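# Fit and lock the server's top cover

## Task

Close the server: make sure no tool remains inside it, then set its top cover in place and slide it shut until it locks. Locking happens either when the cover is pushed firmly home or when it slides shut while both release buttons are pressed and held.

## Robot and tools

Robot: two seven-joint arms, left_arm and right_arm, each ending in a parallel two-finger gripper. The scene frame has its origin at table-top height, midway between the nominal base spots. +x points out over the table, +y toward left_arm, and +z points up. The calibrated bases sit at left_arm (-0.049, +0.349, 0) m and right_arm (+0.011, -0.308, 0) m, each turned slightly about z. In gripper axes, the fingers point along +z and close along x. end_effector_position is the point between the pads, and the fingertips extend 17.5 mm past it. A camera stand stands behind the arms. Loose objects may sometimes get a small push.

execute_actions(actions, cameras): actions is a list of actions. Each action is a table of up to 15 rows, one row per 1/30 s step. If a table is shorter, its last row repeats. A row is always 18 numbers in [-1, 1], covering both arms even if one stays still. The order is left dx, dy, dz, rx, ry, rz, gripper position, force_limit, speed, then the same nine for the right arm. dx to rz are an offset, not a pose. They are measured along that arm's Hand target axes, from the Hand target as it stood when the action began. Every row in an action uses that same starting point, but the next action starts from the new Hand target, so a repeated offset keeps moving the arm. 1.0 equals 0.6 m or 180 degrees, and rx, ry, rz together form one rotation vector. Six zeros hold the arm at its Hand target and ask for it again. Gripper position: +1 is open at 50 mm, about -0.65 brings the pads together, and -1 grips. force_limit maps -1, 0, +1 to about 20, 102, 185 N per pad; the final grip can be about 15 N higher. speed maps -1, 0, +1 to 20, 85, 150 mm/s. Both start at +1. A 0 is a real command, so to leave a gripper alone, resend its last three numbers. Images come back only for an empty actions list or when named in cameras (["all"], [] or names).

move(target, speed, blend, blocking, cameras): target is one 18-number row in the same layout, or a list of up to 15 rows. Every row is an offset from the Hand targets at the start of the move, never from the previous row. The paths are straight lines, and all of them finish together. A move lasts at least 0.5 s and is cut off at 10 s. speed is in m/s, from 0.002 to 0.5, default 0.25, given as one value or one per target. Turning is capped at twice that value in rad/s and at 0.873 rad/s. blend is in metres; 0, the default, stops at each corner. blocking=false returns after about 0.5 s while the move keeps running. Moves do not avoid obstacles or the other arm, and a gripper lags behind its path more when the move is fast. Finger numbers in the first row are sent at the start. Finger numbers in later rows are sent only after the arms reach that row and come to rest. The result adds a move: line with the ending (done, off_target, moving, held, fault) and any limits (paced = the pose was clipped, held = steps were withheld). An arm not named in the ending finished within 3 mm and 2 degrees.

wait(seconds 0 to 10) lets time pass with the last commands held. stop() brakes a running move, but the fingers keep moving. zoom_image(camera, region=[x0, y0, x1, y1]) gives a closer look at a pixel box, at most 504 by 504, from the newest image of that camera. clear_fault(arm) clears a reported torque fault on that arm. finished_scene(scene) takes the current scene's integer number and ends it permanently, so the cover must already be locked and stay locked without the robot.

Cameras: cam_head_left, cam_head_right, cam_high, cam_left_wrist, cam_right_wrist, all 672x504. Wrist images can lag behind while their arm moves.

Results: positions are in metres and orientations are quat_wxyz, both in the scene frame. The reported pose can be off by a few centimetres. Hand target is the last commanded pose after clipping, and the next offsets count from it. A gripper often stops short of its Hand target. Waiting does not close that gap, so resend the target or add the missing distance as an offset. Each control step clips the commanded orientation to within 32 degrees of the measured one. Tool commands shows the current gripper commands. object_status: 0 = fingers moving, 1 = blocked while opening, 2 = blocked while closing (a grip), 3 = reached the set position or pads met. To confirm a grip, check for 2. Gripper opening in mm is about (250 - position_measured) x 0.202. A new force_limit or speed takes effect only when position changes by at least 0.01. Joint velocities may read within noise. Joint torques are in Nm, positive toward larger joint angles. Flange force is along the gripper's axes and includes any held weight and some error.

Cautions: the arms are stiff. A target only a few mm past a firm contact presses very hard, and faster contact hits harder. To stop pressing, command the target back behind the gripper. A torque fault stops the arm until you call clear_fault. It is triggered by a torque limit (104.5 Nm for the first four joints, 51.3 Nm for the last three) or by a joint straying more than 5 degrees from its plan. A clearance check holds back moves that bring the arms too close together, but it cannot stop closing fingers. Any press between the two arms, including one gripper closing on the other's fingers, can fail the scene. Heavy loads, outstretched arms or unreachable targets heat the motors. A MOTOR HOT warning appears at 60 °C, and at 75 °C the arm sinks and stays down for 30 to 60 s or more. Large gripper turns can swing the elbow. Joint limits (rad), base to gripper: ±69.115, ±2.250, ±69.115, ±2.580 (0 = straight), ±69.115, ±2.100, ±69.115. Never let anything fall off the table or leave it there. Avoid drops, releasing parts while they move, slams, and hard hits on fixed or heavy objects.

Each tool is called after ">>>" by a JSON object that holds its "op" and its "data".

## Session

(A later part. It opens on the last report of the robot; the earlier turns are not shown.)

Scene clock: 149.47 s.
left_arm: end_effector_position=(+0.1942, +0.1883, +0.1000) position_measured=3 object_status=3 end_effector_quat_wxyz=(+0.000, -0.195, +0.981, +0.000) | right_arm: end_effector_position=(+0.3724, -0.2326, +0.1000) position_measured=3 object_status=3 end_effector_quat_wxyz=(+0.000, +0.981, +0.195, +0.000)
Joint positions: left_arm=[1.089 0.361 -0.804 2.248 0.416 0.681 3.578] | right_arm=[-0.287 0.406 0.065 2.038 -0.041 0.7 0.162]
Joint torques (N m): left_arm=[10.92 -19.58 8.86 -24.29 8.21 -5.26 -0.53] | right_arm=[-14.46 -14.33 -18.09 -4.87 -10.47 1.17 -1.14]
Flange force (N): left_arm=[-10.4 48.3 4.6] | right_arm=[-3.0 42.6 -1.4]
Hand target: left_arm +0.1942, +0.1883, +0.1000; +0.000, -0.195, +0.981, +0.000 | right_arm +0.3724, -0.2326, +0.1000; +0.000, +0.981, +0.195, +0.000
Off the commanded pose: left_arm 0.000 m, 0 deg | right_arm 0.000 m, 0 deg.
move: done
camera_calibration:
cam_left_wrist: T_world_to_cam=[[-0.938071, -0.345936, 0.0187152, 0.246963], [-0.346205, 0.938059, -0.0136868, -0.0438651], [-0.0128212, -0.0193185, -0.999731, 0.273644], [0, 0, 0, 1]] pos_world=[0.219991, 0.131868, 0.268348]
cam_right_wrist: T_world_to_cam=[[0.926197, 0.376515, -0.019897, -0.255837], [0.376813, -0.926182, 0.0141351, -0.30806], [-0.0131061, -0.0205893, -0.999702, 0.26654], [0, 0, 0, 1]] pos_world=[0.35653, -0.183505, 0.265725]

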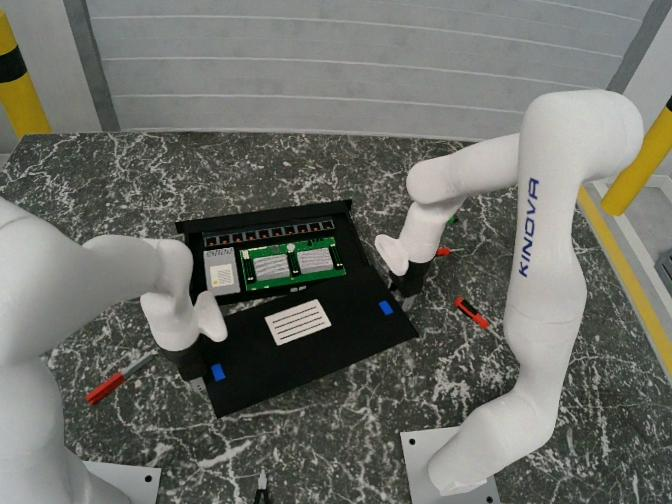

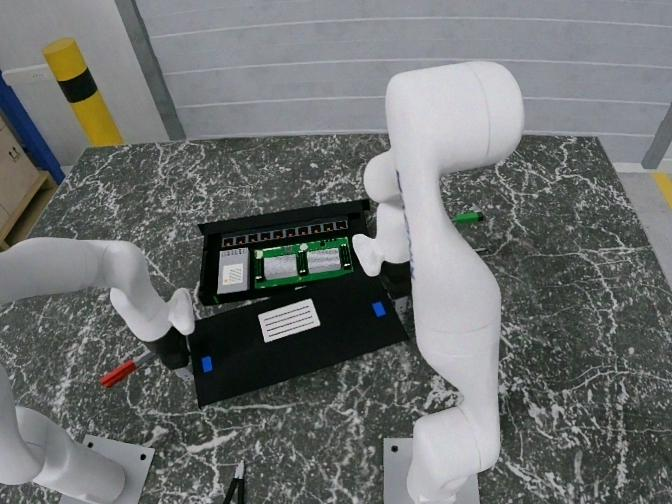

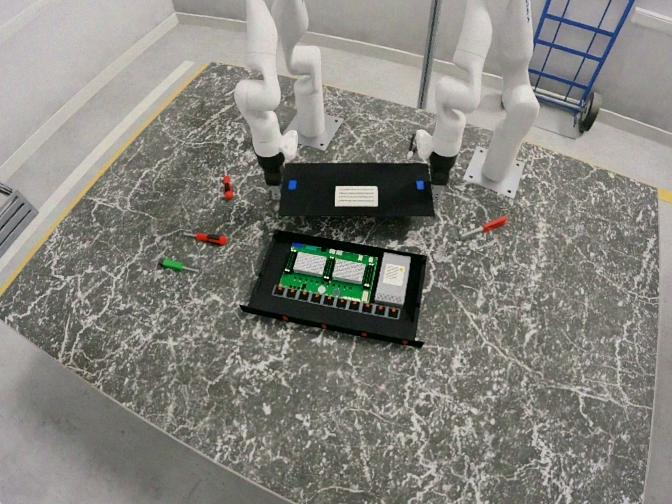

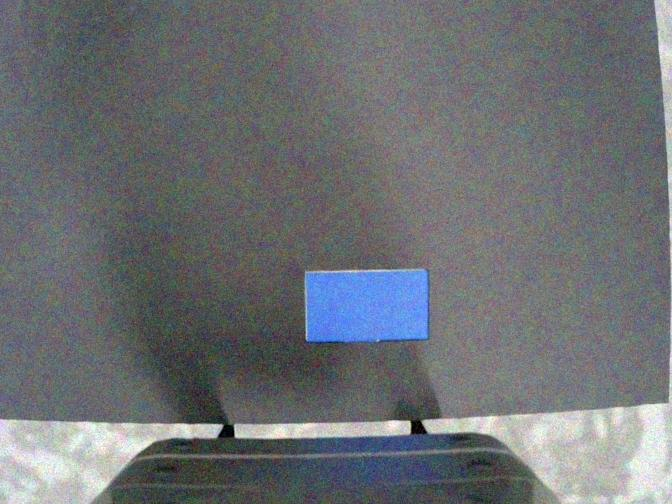

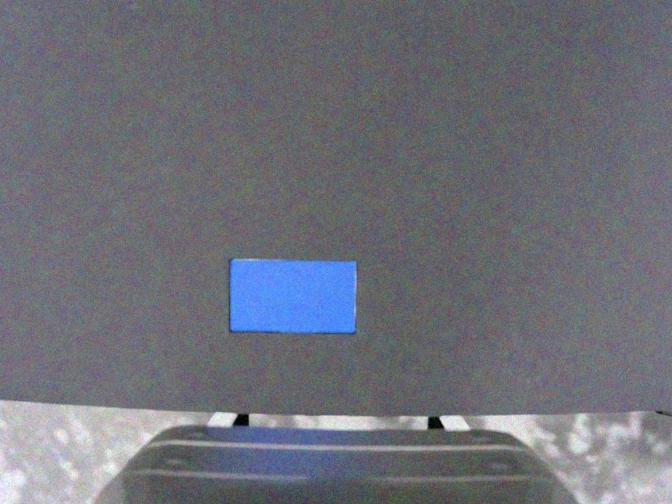

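>>> {"op": "zoom_image", "data": {"camera": "cam_head_left", "region": [170, 195, 290, 315]}}

>>> {"op": "zoom_image", "data": {"camera": "cam_head_left", "region": [310, 190, 430, 350]}}

>>> {"op": "zoom_image", "data": {"camera": "cam_head_right", "region": [185, 190, 305, 310]}}

>>> {"op": "zoom_image", "data": {"camera": "cam_high", "region": [230, 220, 330, 330]}}

>>> {"op": "zoom_image", "data": {"camera": "cam_high", "region": [340, 240, 440, 350]}}

Scaled by 4.200 from the camera's 672x504 image, which has a finer 960x720 frame.

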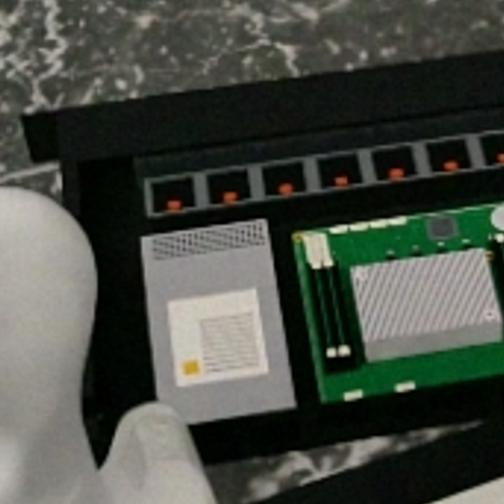

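Scaled by 3.150 from the camera's 672x504 image, which has a finer 960x720 frame.

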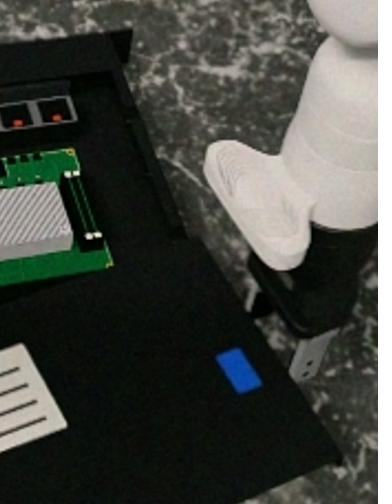

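Scaled by 4.200 from the camera's 672x504 image, which has a finer 960x720 frame.

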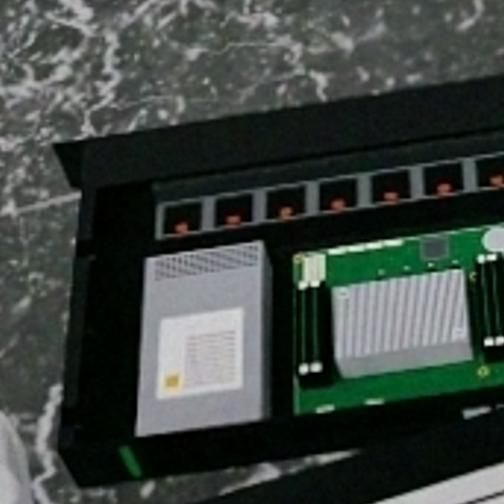

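Scaled by 4.582 from the camera's 672x504 image, which has a finer 960x720 frame.

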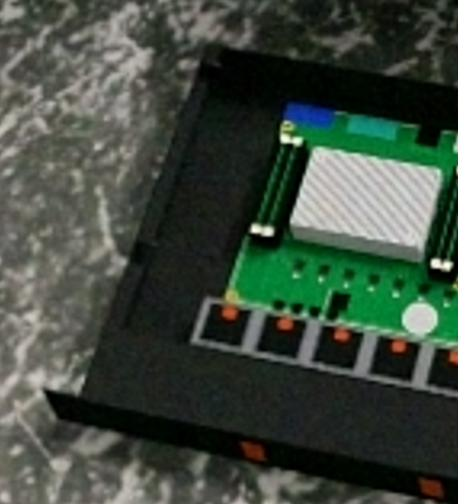

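Scaled by 4.582 from the camera's 672x504 image, which has a finer 960x720 frame.

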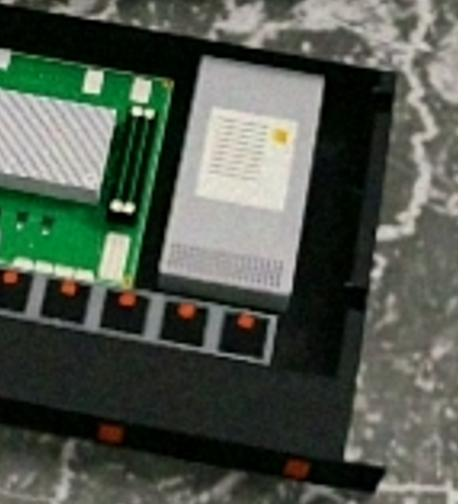

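>>> {"op": "move", "data": {"target": [-0.1148,-0.0186,0,0,0,0.0146,1,1,1,0.08,0.0167,0,0,0,0.0146,1,1,1], "speed": 0.06}}

Scene clock: 196.53 s.
left_arm: end_effector_position=(+0.2621, +0.2043, +0.1000) position_measured=3 object_status=3 end_effector_quat_wxyz=(+0.000, -0.172, +0.985, +0.000) | right_arm: end_effector_position=(+0.4205, -0.2235, +0.0999) position_measured=3 object_status=3 end_effector_quat_wxyz=(+0.000, +0.985, +0.172, -0.001)
Joint positions: left_arm=[0.881 0.453 -0.756 2.097 0.452 0.758 3.382] | right_arm=[-0.284 0.492 0.079 1.88 -0.054 0.773 0.136]
Joint torques (N m): left_arm=[14.21 -22.06 11.72 -22.31 10.18 -3.11 -0.11] | right_arm=[-17.66 -16.61 -21.07 -5.45 -11.42 1.44 -0.85]
Flange force (N): left_arm=[-7.5 50.5 3.6] | right_arm=[-1.4 44.5 -1.0]
Hand target: left_arm +0.2621, +0.2043, +0.1000; +0.000, -0.172, +0.985, +0.000 | right_arm +0.4206, -0.2235, +0.0999; +0.000, +0.985, +0.172, +0.000
Off the commanded pose: left_arm 0.000 m, 0 deg | right_arm 0.000 m, 0 deg.
move: done

>>> {"op": "move", "data": {"target": [-0.1158,-0.013,0,0,0,0.0146,1,1,1,0.081,0.013,0,0,0,0.0146,1,1,1], "speed": 0.06}}

Scene clock: 201.50 s.
left_arm: end_effector_position=(+0.3301, +0.2205, +0.1000) position_measured=3 object_status=3 end_effector_quat_wxyz=(+0.000, -0.149, +0.989, +0.000) | right_arm: end_effector_position=(+0.4689, -0.2144, +0.0999) position_measured=3 object_status=3 end_effector_quat_wxyz=(+0.000, +0.989, +0.150, +0.000)
Joint positions: left_arm=[0.713 0.55 -0.713 1.918 0.474 0.847 3.249] | right_arm=[-0.281 0.58 0.092 1.711 -0.068 0.855 0.107]
Joint torques (N m): left_arm=[14.74 -22.68 11.51 -17.87 9.41 -1.01 0.1] | right_arm=[-16.29 -18.99 -18.6 -6.61 -9.96 1.06 -0.58]
Flange force (N): left_arm=[-4.9 42.3 3.1] | right_arm=[0.1 36.2 -0.8]
Hand target: left_arm +0.3302, +0.2205, +0.1000; +0.000, -0.149, +0.989, +0.000 | right_arm +0.4689, -0.2143, +0.0999; +0.000, +0.989, +0.150, +0.000
Off the commanded pose: left_arm 0.000 m, 0 deg | right_arm 0.000 m, 0 deg.
move: done

>>> {"op": "move", "data": {"target": [-0.1163,-0.0095,0,0,0,0.0146,1,1,1,0.0813,0.0075,0,0,0,0.0146,1,1,1], "speed": 0.06}}

Scene clock: 205.37 s.
left_arm: end_effector_position=(+0.3985, +0.2356, +0.1000) position_measured=3 object_status=3 end_effector_quat_wxyz=(+0.000, -0.127, +0.992, +0.000) | right_arm: end_effector_position=(+0.5168, -0.2042, +0.0999) position_measured=3 object_status=3 end_effector_quat_wxyz=(+0.000, +0.992, +0.127, -0.001)
Joint positions: left_arm=[0.573 0.654 -0.674 1.712 0.486 0.949 3.163] | right_arm=[-0.279 0.672 0.106 1.529 -0.082 0.946 0.071]
Joint torques (N m): left_arm=[17.21 -25 13.22 -16.86 10.64 -0.15 0.52] | right_arm=[-18.32 -21.36 -19.63 -7.85 -10.73 0.8 -0.55]
Flange force (N): left_arm=[-3.1 42.2 2.5] | right_arm=[0.6 36.4 -0.6]
Hand target: left_arm +0.3985, +0.2356, +0.1000; +0.000, -0.127, +0.992, +0.000 | right_arm +0.5168, -0.2042, +0.0999; +0.000, +0.992, +0.127, -0.001
Off the commanded pose: left_arm 0.000 m, 0 deg | right_arm 0.000 m, 0 deg.
move: done

>>> {"op": "move", "data": {"target": [-0.1163,-0.0042,0.0333,0,0,0.0146,1,1,1,0.0815,0.004,0.0333,0,0,0.0146,1,1,1], "speed": 0.06, "cameras": ["cam_head_left","cam_head_right","cam_high"]}}

>>> {"op": "zoom_image", "data": {"camera": "cam_head_left", "region": [170, 250, 240, 320]}}

>>> {"op": "zoom_image", "data": {"camera": "cam_head_left", "region": [330, 230, 400, 300]}}

>>> {"op": "zoom_image", "data": {"camera": "cam_head_right", "region": [185, 250, 255, 320]}}

>>> {"op": "zoom_image", "data": {"camera": "cam_head_right", "region": [330, 240, 400, 310]}}

>>> {"op": "zoom_image", "data": {"camera": "cam_high", "region": [225, 250, 295, 320]}}

>>> {"op": "zoom_image", "data": {"camera": "cam_high", "region": [380, 280, 450, 350]}}

Scene clock: 212.53 s.
left_arm: end_effector_position=(+0.4667, +0.2507, +0.0800) position_measured=3 object_status=3 end_effector_quat_wxyz=(+0.000, -0.104, +0.995, +0.000) | right_arm: end_effector_position=(+0.5647, -0.1942, +0.0798) position_measured=3 object_status=3 end_effector_quat_wxyz=(+0.000, +0.995, +0.104, -0.001)
Joint positions: left_arm=[0.443 0.791 -0.625 1.497 0.51 1.021 3.095] | right_arm=[-0.274 0.797 0.116 1.348 -0.099 1.003 0.034]
Joint torques (N m): left_arm=[17.25 -27.31 12.23 -14.84 9.62 0.57 0.54] | right_arm=[-16.97 -23.84 -17.13 -8.9 -9.3 0.3 -0.37]
Flange force (N): left_arm=[-2.5 35.8 2.6] | right_arm=[0.9 30.4 -0.5]
Hand target: left_arm +0.4667, +0.2507, +0.0800; +0.000, -0.104, +0.995, +0.000 | right_arm +0.5647, -0.1942, +0.0798; +0.000, +0.995, +0.104, -0.001
Off the commanded pose: left_arm 0.000 m, 0 deg | right_arm 0.000 m, 0 deg.
move: done
Images, in order (width x height): cam_head_left 672x504, cam_head_right 672x504, cam_high 672x504.

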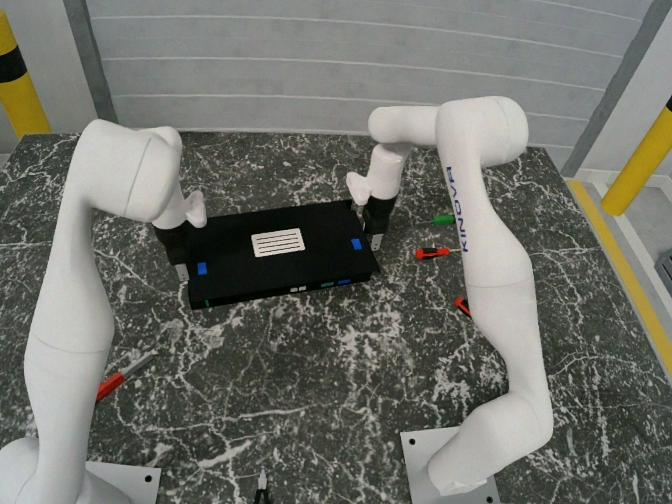

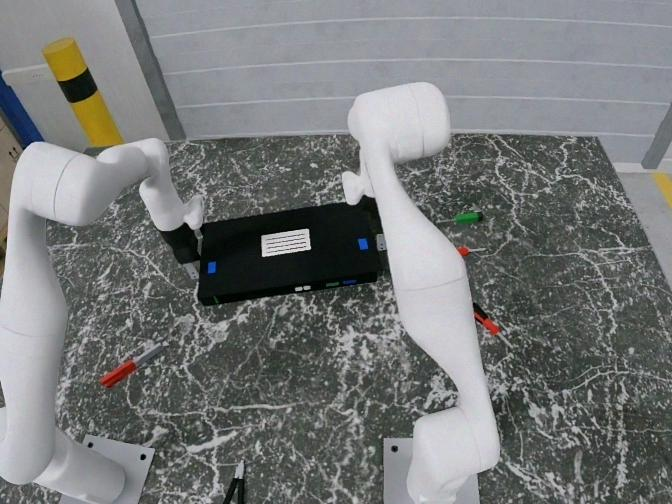

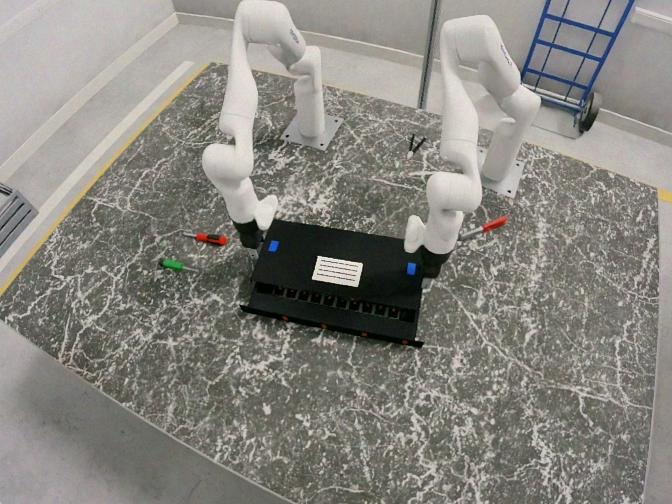

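Scaled by 7.200 from the camera's 672x504 image, which has a finer 960x720 frame.

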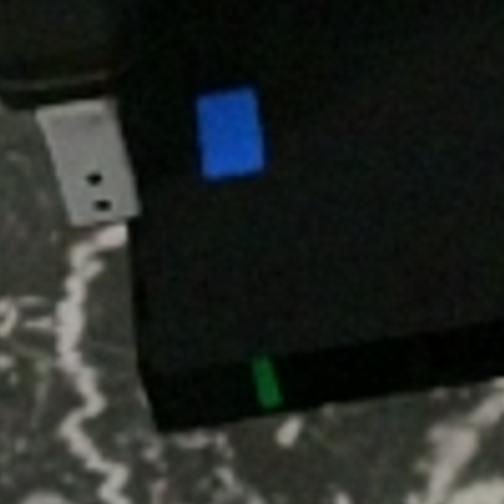

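Scaled by 7.200 from the camera's 672x504 image, which has a finer 960x720 frame.

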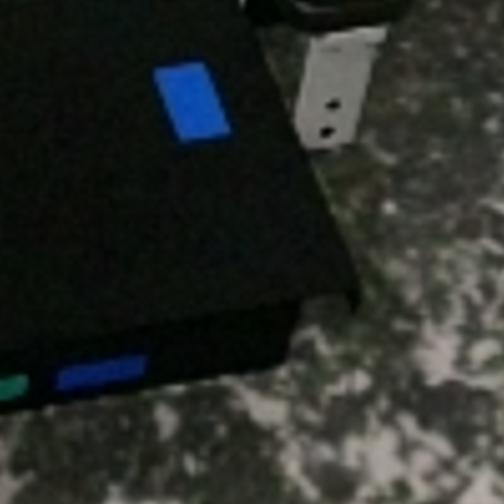

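Scaled by 7.200 from the camera's 672x504 image, which has a finer 960x720 frame.

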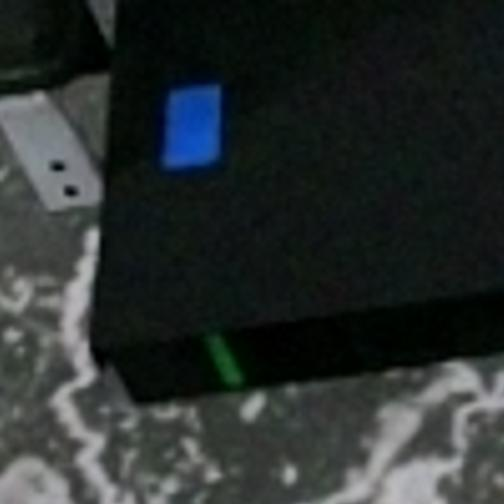

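Scaled by 7.200 from the camera's 672x504 image, which has a finer 960x720 frame.

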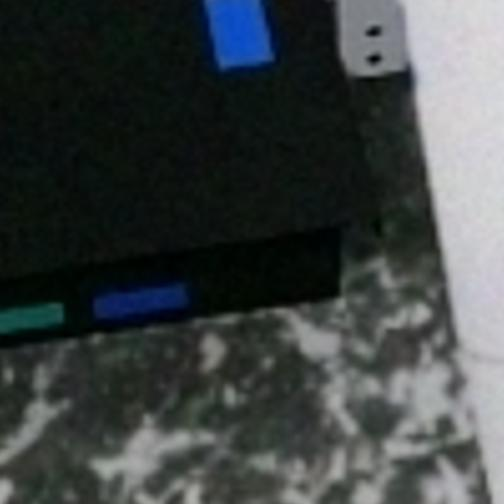

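Scaled by 7.200 from the camera's 672x504 image, which has a finer 960x720 frame.

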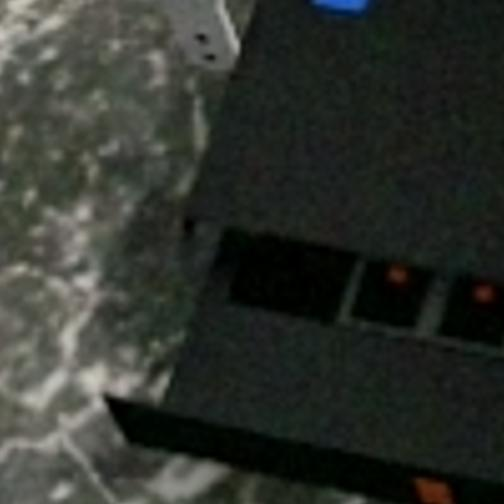

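Scaled by 7.200 from the camera's 672x504 image, which has a finer 960x720 frame.

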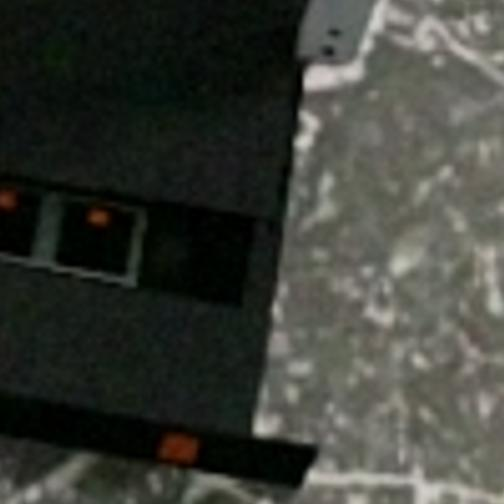

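>>> {"op": "move", "data": {"target": [-0.0033,0.0077,0.0133,0,0,0,1,1,1,0.0033,-0.011,0.0133,0,0,0,1,1,1], "speed": 0.03, "cameras": ["cam_head_left","cam_head_right","cam_high"]}}

>>> {"op": "zoom_image", "data": {"camera": "cam_head_left", "region": [330, 230, 400, 300]}}

>>> {"op": "zoom_image", "data": {"camera": "cam_head_left", "region": [170, 250, 240, 320]}}

>>> {"op": "zoom_image", "data": {"camera": "cam_high", "region": [225, 250, 295, 320]}}

>>> {"op": "zoom_image", "data": {"camera": "cam_high", "region": [380, 280, 450, 350]}}

Scene clock: 237.33 s.
left_arm: end_effector_position=(+0.4676, +0.2557, +0.0720) position_measured=3 object_status=3 end_effector_quat_wxyz=(+0.000, -0.104, +0.995, +0.000) | right_arm: end_effector_position=(+0.5653, -0.1874, +0.0718) position_measured=3 object_status=3 end_effector_quat_wxyz=(+0.000, +0.995, +0.104, -0.001)
Joint positions: left_arm=[0.431 0.802 -0.62 1.504 0.518 1.003 3.08] | right_arm=[-0.285 0.811 0.115 1.347 -0.101 0.99 0.024]
Joint torques (N m): left_arm=[21.52 -28.43 16.68 -16.57 12.31 1.01 0.97] | right_arm=[-22.47 -24.6 -22.65 -9.34 -12.17 0.29 -0.54]
Flange force (N): left_arm=[-1.7 45.6 2.2] | right_arm=[1.7 40.3 -0.2]
Hand target: left_arm +0.4677, +0.2557, +0.0720; +0.000, -0.104, +0.995, +0.000 | right_arm +0.5653, -0.1873, +0.0718; +0.000, +0.995, +0.104, -0.001
Off the commanded pose: left_arm 0.000 m, 0 deg | right_arm 0.000 m, 0 deg.
move: done
Images, in order (width x height): cam_head_left 672x504, cam_head_right 672x504, cam_high 672x504.

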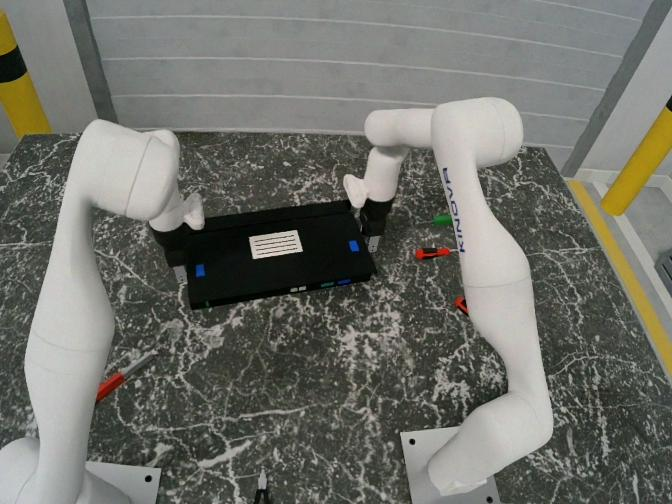

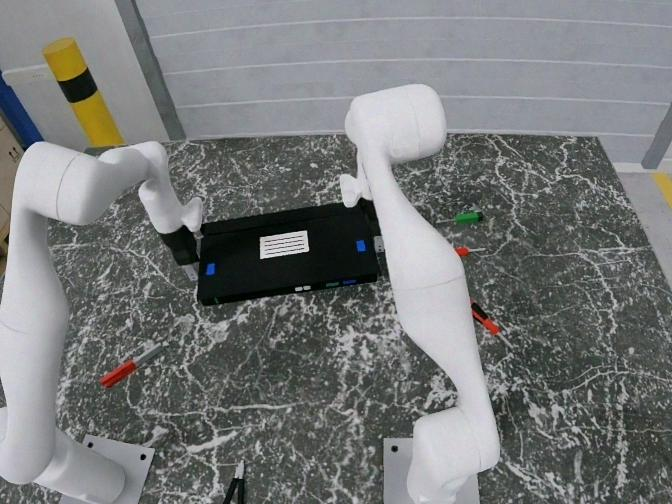

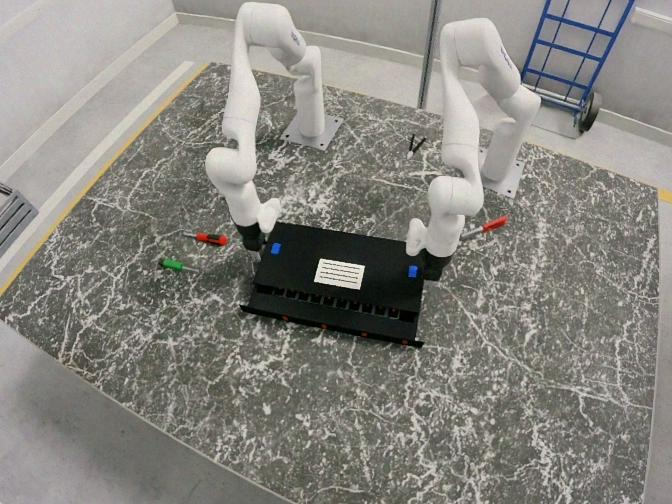

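Scaled by 7.200 from the camera's 672x504 image, which has a finer 960x720 frame.

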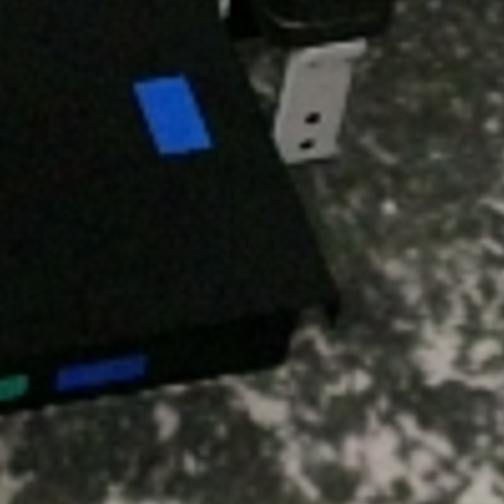

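Scaled by 7.200 from the camera's 672x504 image, which has a finer 960x720 frame.

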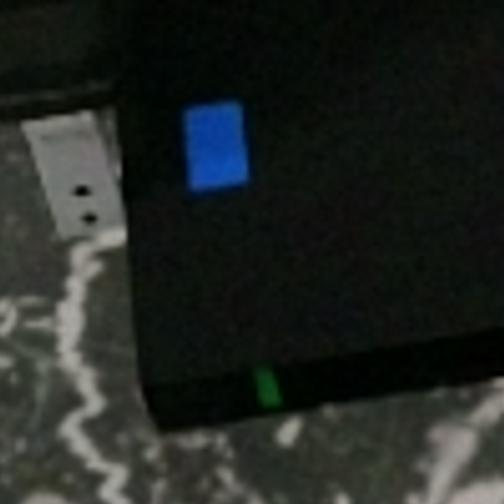

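Scaled by 7.200 from the camera's 672x504 image, which has a finer 960x720 frame.

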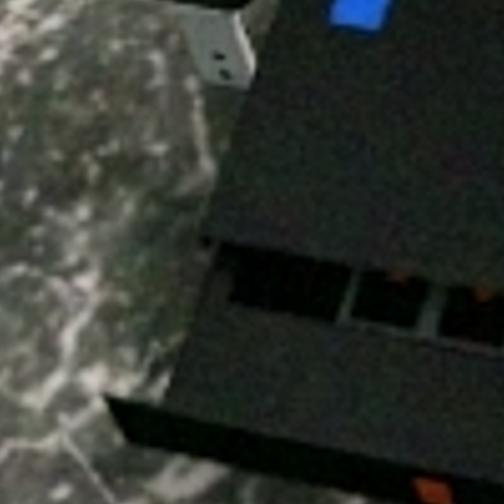

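Scaled by 7.200 from the camera's 672x504 image, which has a finer 960x720 frame.

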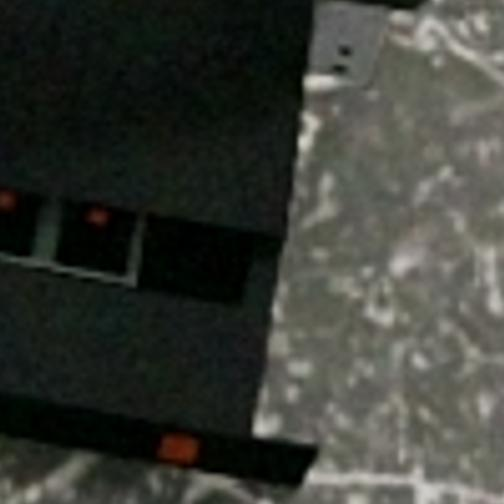

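>>> {"op": "move", "data": {"target": [[0,0,0.0067,0,0,0,1,1,1,0,0,0.0064,0,0,0,1,1,1],[0,0,0.01,0,0,0,1,1,1,0,0,0.0097,0,0,0,1,1,1]], "speed": [0.03,0.015], "blend": [0.001,0]}}

Scene clock: 247.97 s.
left_arm: end_effector_position=(+0.4677, +0.2557, +0.0660) position_measured=3 object_status=3 end_effector_quat_wxyz=(+0.000, -0.104, +0.995, +0.000) | right_arm: end_effector_position=(+0.5653, -0.1873, +0.0660) position_measured=3 object_status=3 end_effector_quat_wxyz=(+0.000, +0.995, +0.104, +0.000)
Joint positions: left_arm=[0.429 0.811 -0.616 1.509 0.524 0.99 3.075] | right_arm=[-0.284 0.819 0.114 1.352 -0.102 0.977 0.025]
Joint torques (N m): left_arm=[22.72 -19.18 20.47 -12.11 12.57 1.28 0.8] | right_arm=[-23.95 -23.93 -24.32 -8.9 -12.81 0.67 -0.56]
Flange force (N): left_arm=[-3.3 47.0 -17.5] | right_arm=[1.3 42.9 -1.0]
Hand target: left_arm +0.4676, +0.2557, +0.0660; +0.000, -0.104, +0.995, +0.000 | right_arm +0.5653, -0.1873, +0.0660; +0.000, +0.995, +0.104, -0.001
Off the commanded pose: left_arm 0.000 m, 0 deg | right_arm 0.000 m, 0 deg.
move: done

>>> {"op": "move", "data": {"target": [[0,0,-0.0067,0,0,0,1,1,1,0,0,-0.0067,0,0,0,1,1,1],[0,0.0027,-0.0067,0,0,0,1,1,1,0,-0.0027,-0.0067,0,0,0,1,1,1],[0,0.0027,0,0,0,0,1,1,1,0,-0.0027,0,0,0,0,1,1,1]], "speed": 0.02}}

Scene clock: 255.87 s.
left_arm: end_effector_position=(+0.4674, +0.2573, +0.0661) position_measured=3 object_status=3 end_effector_quat_wxyz=(+0.000, -0.104, +0.995, +0.000) | right_arm: end_effector_position=(+0.5649, -0.1857, +0.0660) position_measured=3 object_status=3 end_effector_quat_wxyz=(+0.000, +0.995, +0.104, -0.001)
Joint positions: left_arm=[0.426 0.81 -0.616 1.512 0.524 0.989 3.072] | right_arm=[-0.287 0.819 0.115 1.352 -0.102 0.977 0.022]
Joint torques (N m): left_arm=[22.12 -22.8 19.01 -15.39 12.74 -0.32 0.69] | right_arm=[-23.76 -24.72 -24.17 -9.9 -13.01 -0.18 -0.84]
Flange force (N): left_arm=[0.4 47.1 -12.3] | right_arm=[0.6 43.1 -0.9]
Hand target: left_arm +0.4673, +0.2573, +0.0660; +0.000, -0.104, +0.995, +0.000 | right_arm +0.5649, -0.1857, +0.0660; +0.000, +0.995, +0.104, -0.001
Off the commanded pose: left_arm 0.000 m, 0 deg | right_arm 0.000 m, 0 deg.
move: done

>>> {"op": "move", "data": {"target": [[0,0,-0.0067,0,0,0,1,1,1,0,0,-0.0067,0,0,0,1,1,1],[0,0.002,-0.0067,0,0,0,1,1,1,0,-0.002,-0.0067,0,0,0,1,1,1],[0,0.002,0,0,0,0,1,1,1,0,-0.002,0,0,0,0,1,1,1]], "speed": 0.02}}

Scene clock: 259.67 s.
left_arm: end_effector_position=(+0.4671, +0.2584, +0.0660) position_measured=3 object_status=3 end_effector_quat_wxyz=(+0.000, -0.104, +0.995, +0.000) | right_arm: end_effector_position=(+0.5648, -0.1846, +0.0661) position_measured=3 object_status=3 end_effector_quat_wxyz=(+0.000, +0.995, +0.104, +0.000)
Joint positions: left_arm=[0.425 0.809 -0.616 1.514 0.524 0.988 3.069] | right_arm=[-0.289 0.819 0.114 1.352 -0.101 0.977 0.02]
Joint torques (N m): left_arm=[20.48 -20.22 17.77 -11.71 11.1 1.26 0.64] | right_arm=[-25.74 -17.18 -26.51 -9.42 -13.84 -2.5 -0.78]
Flange force (N): left_arm=[-3.7 42.0 -13.9] | right_arm=[-6.4 46.5 -17.1]
Hand target: left_arm +0.4671, +0.2584, +0.0660; +0.000, -0.104, +0.995, +0.000 | right_arm +0.5647, -0.1845, +0.0660; +0.000, +0.995, +0.104, -0.001
Off the commanded pose: left_arm 0.000 m, 0 deg | right_arm 0.000 m, 0 deg.
move: done

>>> {"op": "move", "data": {"target": [[0,0,-0.0067,0,0,0,1,1,1,0,0,-0.0067,0,0,0,1,1,1],[-0.0033,-0.0018,-0.0067,0,0,0.0028,1,1,1,-0.0033,0.0018,-0.0067,0,0,0.0028,1,1,1],[-0.0033,-0.0018,0,0,0,0.0028,1,1,1,-0.0033,0.0018,0,0,0,0.0028,1,1,1]], "speed": 0.02, "cameras": ["cam_head_left","cam_high"]}}

>>> {"op": "zoom_image", "data": {"camera": "cam_high", "region": [225, 210, 325, 310]}}

>>> {"op": "zoom_image", "data": {"camera": "cam_high", "region": [350, 240, 450, 350]}}

>>> {"op": "zoom_image", "data": {"camera": "cam_head_left", "region": [310, 210, 400, 300]}}

>>> {"op": "zoom_image", "data": {"camera": "cam_head_left", "region": [170, 230, 260, 320]}}

Scene clock: 282.00 s.
left_arm: end_effector_position=(+0.4693, +0.2578, +0.0660) position_measured=3 object_status=3 end_effector_quat_wxyz=(+0.000, -0.099, +0.995, +0.000) | right_arm: end_effector_position=(+0.5630, -0.1861, +0.0660) position_measured=3 object_status=3 end_effector_quat_wxyz=(+0.000, +0.995, +0.100, +0.000)
Joint positions: left_arm=[0.422 0.812 -0.613 1.505 0.522 0.992 3.065] | right_arm=[-0.289 0.815 0.116 1.361 -0.103 0.972 0.014]
Joint torques (N m): left_arm=[22.59 -25.37 18.7 -15.25 12.51 0.92 0.66] | right_arm=[-22.7 -24.72 -23.09 -9.99 -12.46 -0.29 -0.72]
Flange force (N): left_arm=[-2.0 46.7 -5.5] | right_arm=[0.7 41.2 -0.9]
Hand target: left_arm +0.4692, +0.2578, +0.0660; +0.000, -0.099, +0.995, +0.000 | right_arm +0.5630, -0.1860, +0.0660; +0.000, +0.995, +0.100, -0.001
Off the commanded pose: left_arm 0.000 m, 0 deg | right_arm 0.000 m, 0 deg.
move: done
Images, in order (width x height): cam_head_left 672x504, cam_high 672x504.

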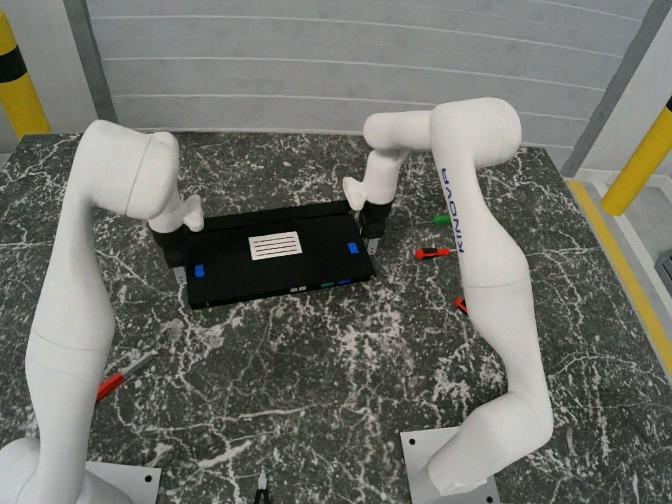

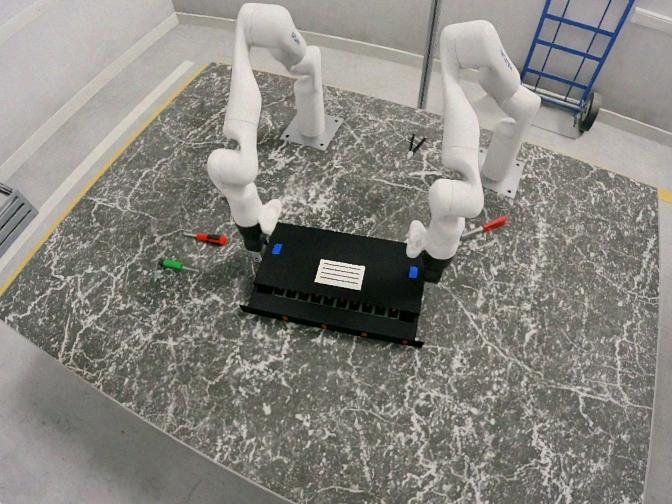

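Scaled by 5.040 from the camera's 672x504 image, which has a finer 960x720 frame.

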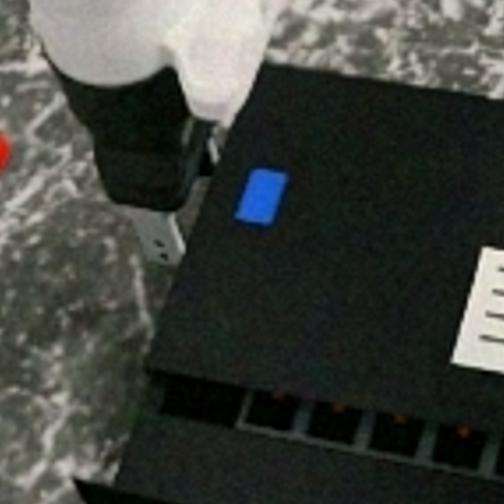

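Scaled by 4.582 from the camera's 672x504 image, which has a finer 960x720 frame.

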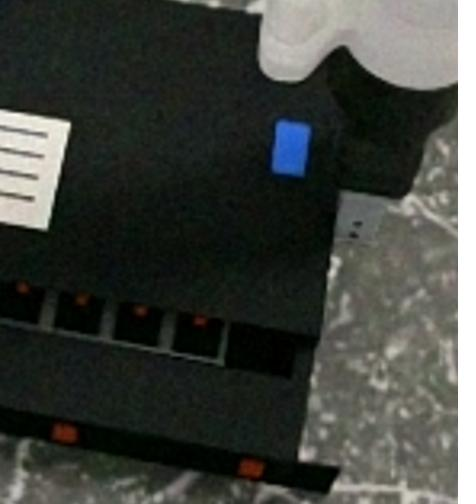

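Scaled by 5.600 from the camera's 672x504 image, which has a finer 960x720 frame.

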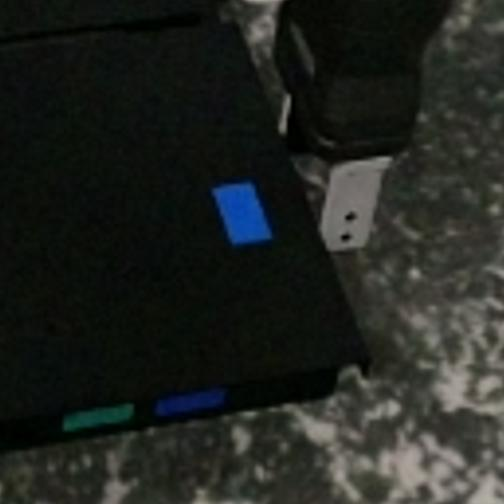

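Scaled by 5.600 from the camera's 672x504 image, which has a finer 960x720 frame.

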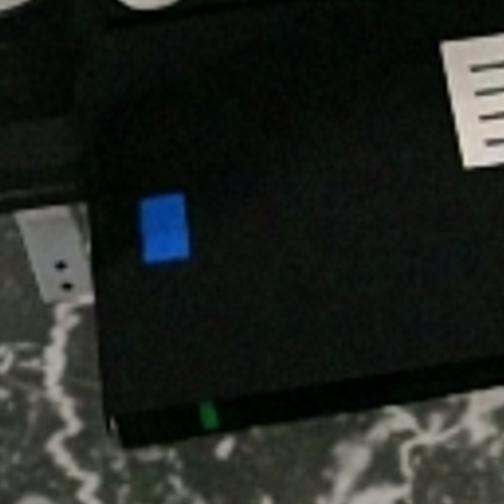

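>>> {"op": "move", "data": {"target": [[0,0,-0.0067,0,0,0,1,1,1,0,0,-0.0067,0,0,0,1,1,1],[-0.0026,0.0007,-0.0067,0,0,0.0022,1,1,1,-0.0026,-0.0007,-0.0067,0,0,0.0022,1,1,1],[-0.0026,0.0007,0,0,0,0.0022,1,1,1,-0.0026,-0.0007,0,0,0,0.0022,1,1,1]], "speed": 0.02}}

Scene clock: 286.67 s.
left_arm: end_effector_position=(+0.4707, +0.2585, +0.0660) position_measured=3 object_status=3 end_effector_quat_wxyz=(+0.000, -0.096, +0.995, +0.000) | right_arm: end_effector_position=(+0.5614, -0.1859, +0.0660) position_measured=3 object_status=3 end_effector_quat_wxyz=(+0.000, +0.995, +0.096, -0.001)
Joint positions: left_arm=[0.418 0.814 -0.611 1.5 0.521 0.994 3.058] | right_arm=[-0.291 0.812 0.118 1.367 -0.105 0.969 0.008]
Joint torques (N m): left_arm=[22.71 -28.9 18.01 -16.13 12.28 1.73 0.54] | right_arm=[-22.18 -24.44 -22.63 -10.1 -12.27 -0.23 -0.86]
Flange force (N): left_arm=[-2.8 46.2 2.7] | right_arm=[-0.2 40.6 -0.9]
Hand target: left_arm +0.4707, +0.2585, +0.0660; +0.000, -0.096, +0.995, +0.000 | right_arm +0.5614, -0.1859, +0.0660; +0.000, +0.995, +0.097, -0.001
Off the commanded pose: left_arm 0.000 m, 0 deg | right_arm 0.000 m, 0 deg.
move: done

Both sides are now free, so the lid can be lowered further.

>>> {"op": "move", "data": {"target": [0,0,0.005,0,0,0,1,1,1,0,0,0.005,0,0,0,1,1,1], "speed": 0.015}}

>>> {"op": "move", "data": {"target": [0,0,0.005,0,0,0,1,1,1,0,0,0.005,0,0,0,1,1,1], "speed": 0.015}}

Scene clock: 290.30 s.
left_arm: end_effector_position=(+0.4707, +0.2585, +0.0630) position_measured=3 object_status=3 end_effector_quat_wxyz=(+0.000, -0.096, +0.995, +0.000) | right_arm: end_effector_position=(+0.5614, -0.1859, +0.0630) position_measured=3 object_status=3 end_effector_quat_wxyz=(+0.000, +0.995, +0.097, -0.001)
Joint positions: left_arm=[0.417 0.818 -0.609 1.502 0.524 0.988 3.056] | right_arm=[-0.291 0.817 0.117 1.37 -0.105 0.962 0.008]
Joint torques (N m): left_arm=[24.62 -26.06 20.96 -16.15 13.64 1.29 0.61] | right_arm=[-20.98 -24.07 -21.55 -9.19 -11.48 0.32 -0.7]
Flange force (N): left_arm=[-1.0 50.9 -5.2] | right_arm=[1.2 38.2 -0.8]
Hand target: left_arm +0.4707, +0.2585, +0.0630; +0.000, -0.096, +0.995, +0.000 | right_arm +0.5614, -0.1859, +0.0630; +0.000, +0.995, +0.097, -0.001
Off the commanded pose: left_arm 0.000 m, 0 deg | right_arm 0.000 m, 0 deg.
move: done

Scene clock: 291.00 s.
left_arm: end_effector_position=(+0.4707, +0.2585, +0.0600) position_measured=3 object_status=3 end_effector_quat_wxyz=(+0.000, -0.096, +0.995, +0.000) | right_arm: end_effector_position=(+0.5614, -0.1859, +0.0600) position_measured=3 object_status=3 end_effector_quat_wxyz=(+0.000, +0.995, +0.097, -0.001)
Joint positions: left_arm=[0.416 0.823 -0.607 1.505 0.527 0.981 3.054] | right_arm=[-0.29 0.821 0.117 1.373 -0.106 0.955 0.008]
Joint torques (N m): left_arm=[25.65 -26.46 22.1 -16.41 13.99 1.81 0.44] | right_arm=[-20.24 -23.85 -20.88 -8.61 -11.02 0.57 -0.68]
Flange force (N): left_arm=[-0.9 52.7 -4.6] | right_arm=[2.3 36.8 -0.9]
Hand target: left_arm +0.4707, +0.2585, +0.0600; +0.000, -0.096, +0.995, +0.000 | right_arm +0.5614, -0.1859, +0.0600; +0.000, +0.995, +0.097, -0.001
Off the commanded pose: left_arm 0.000 m, 0 deg | right_arm 0.000 m, 0 deg.
move: done

>>> {"op": "move", "data": {"target": [0,0.0008,0.0042,0,0,0,1,1,1,0,-0.0008,0.0042,0,0,0,1,1,1], "speed": 0.015}}

>>> {"op": "move", "data": {"target": [0,0,0.0033,0,0,0,1,1,1,0,0,0.0033,0,0,0,1,1,1], "speed": 0.01, "cameras": ["cam_head_left","cam_high"]}}

>>> {"op": "zoom_image", "data": {"camera": "cam_high", "region": [225, 240, 435, 350]}}

Scene clock: 295.70 s.
left_arm: end_effector_position=(+0.4706, +0.2590, +0.0575) position_measured=3 object_status=3 end_effector_quat_wxyz=(+0.000, -0.096, +0.995, +0.000) | right_arm: end_effector_position=(+0.5613, -0.1855, +0.0575) position_measured=3 object_status=3 end_effector_quat_wxyz=(+0.000, +0.995, +0.096, +0.000)
Joint positions: left_arm=[0.414 0.826 -0.605 1.507 0.529 0.976 3.051] | right_arm=[-0.291 0.824 0.116 1.374 -0.106 0.95 0.008]
Joint torques (N m): left_arm=[23.21 -24.63 19.78 -16.05 12.62 0.63 0.26] | right_arm=[-21.86 -15.41 -23.05 -5.63 -12.19 -0.3 -1.2]
Flange force (N): left_arm=[1.5 48.2 -8.2] | right_arm=[1.0 40.6 -17.5]
Hand target: left_arm +0.4706, +0.2590, +0.0575; +0.000, -0.096, +0.995, +0.000 | right_arm +0.5613, -0.1854, +0.0575; +0.000, +0.995, +0.097, -0.001
Off the commanded pose: left_arm 0.000 m, 0 deg | right_arm 0.000 m, 0 deg.
move: done

Scene clock: 296.40 s.
left_arm: end_effector_position=(+0.4706, +0.2590, +0.0555) position_measured=3 object_status=3 end_effector_quat_wxyz=(+0.000, -0.096, +0.995, +0.000) | right_arm: end_effector_position=(+0.5613, -0.1853, +0.0555) position_measured=3 object_status=3 end_effector_quat_wxyz=(+0.000, +0.995, +0.097, +0.000)
Joint positions: left_arm=[0.414 0.829 -0.603 1.509 0.531 0.972 3.049] | right_arm=[-0.291 0.827 0.116 1.376 -0.106 0.945 0.008]
Joint torques (N m): left_arm=[23.59 -23.3 20.23 -15.78 12.42 0.47 0.3] | right_arm=[-22.59 -15.36 -23.87 -5.48 -12.45 -0.28 -1.2]
Flange force (N): left_arm=[1.9 49.2 -10.9] | right_arm=[1.7 41.9 -17.8]
Hand target: left_arm +0.4706, +0.2590, +0.0555; +0.000, -0.096, +0.995, +0.000 | right_arm +0.5613, -0.1854, +0.0555; +0.000, +0.995, +0.097, +0.000
Off the commanded pose: left_arm 0.000 m, 0 deg | right_arm 0.000 m, 0 deg.
move: done
Images, in order (width x height): cam_head_left 672x504, cam_high 672x504.

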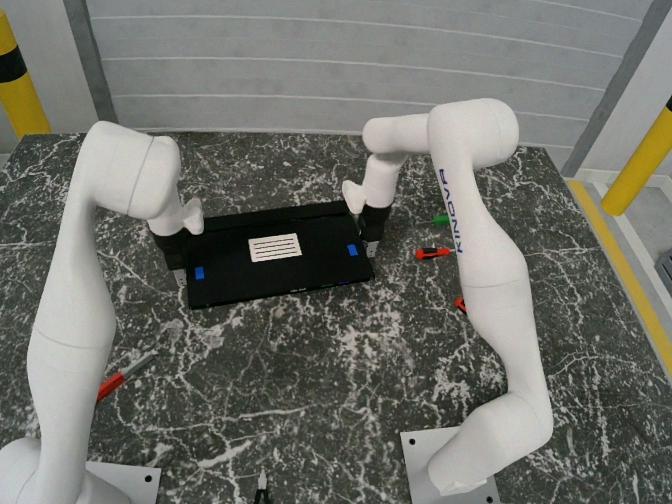

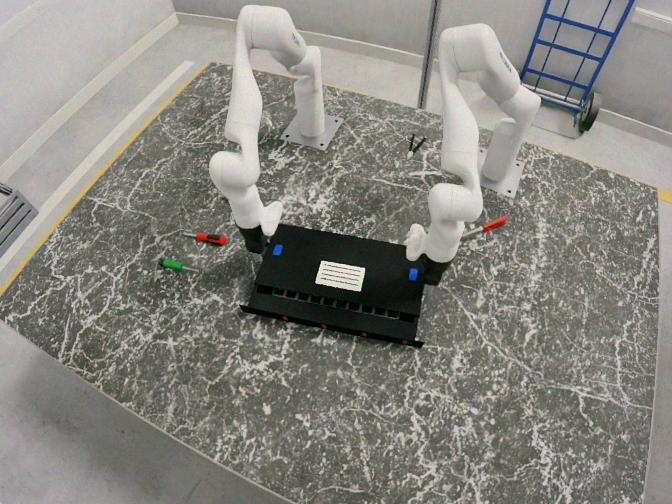

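Scaled by 2.400 from the camera's 672x504 image, which has a finer 960x720 frame.

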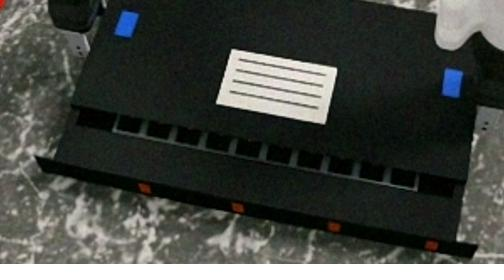

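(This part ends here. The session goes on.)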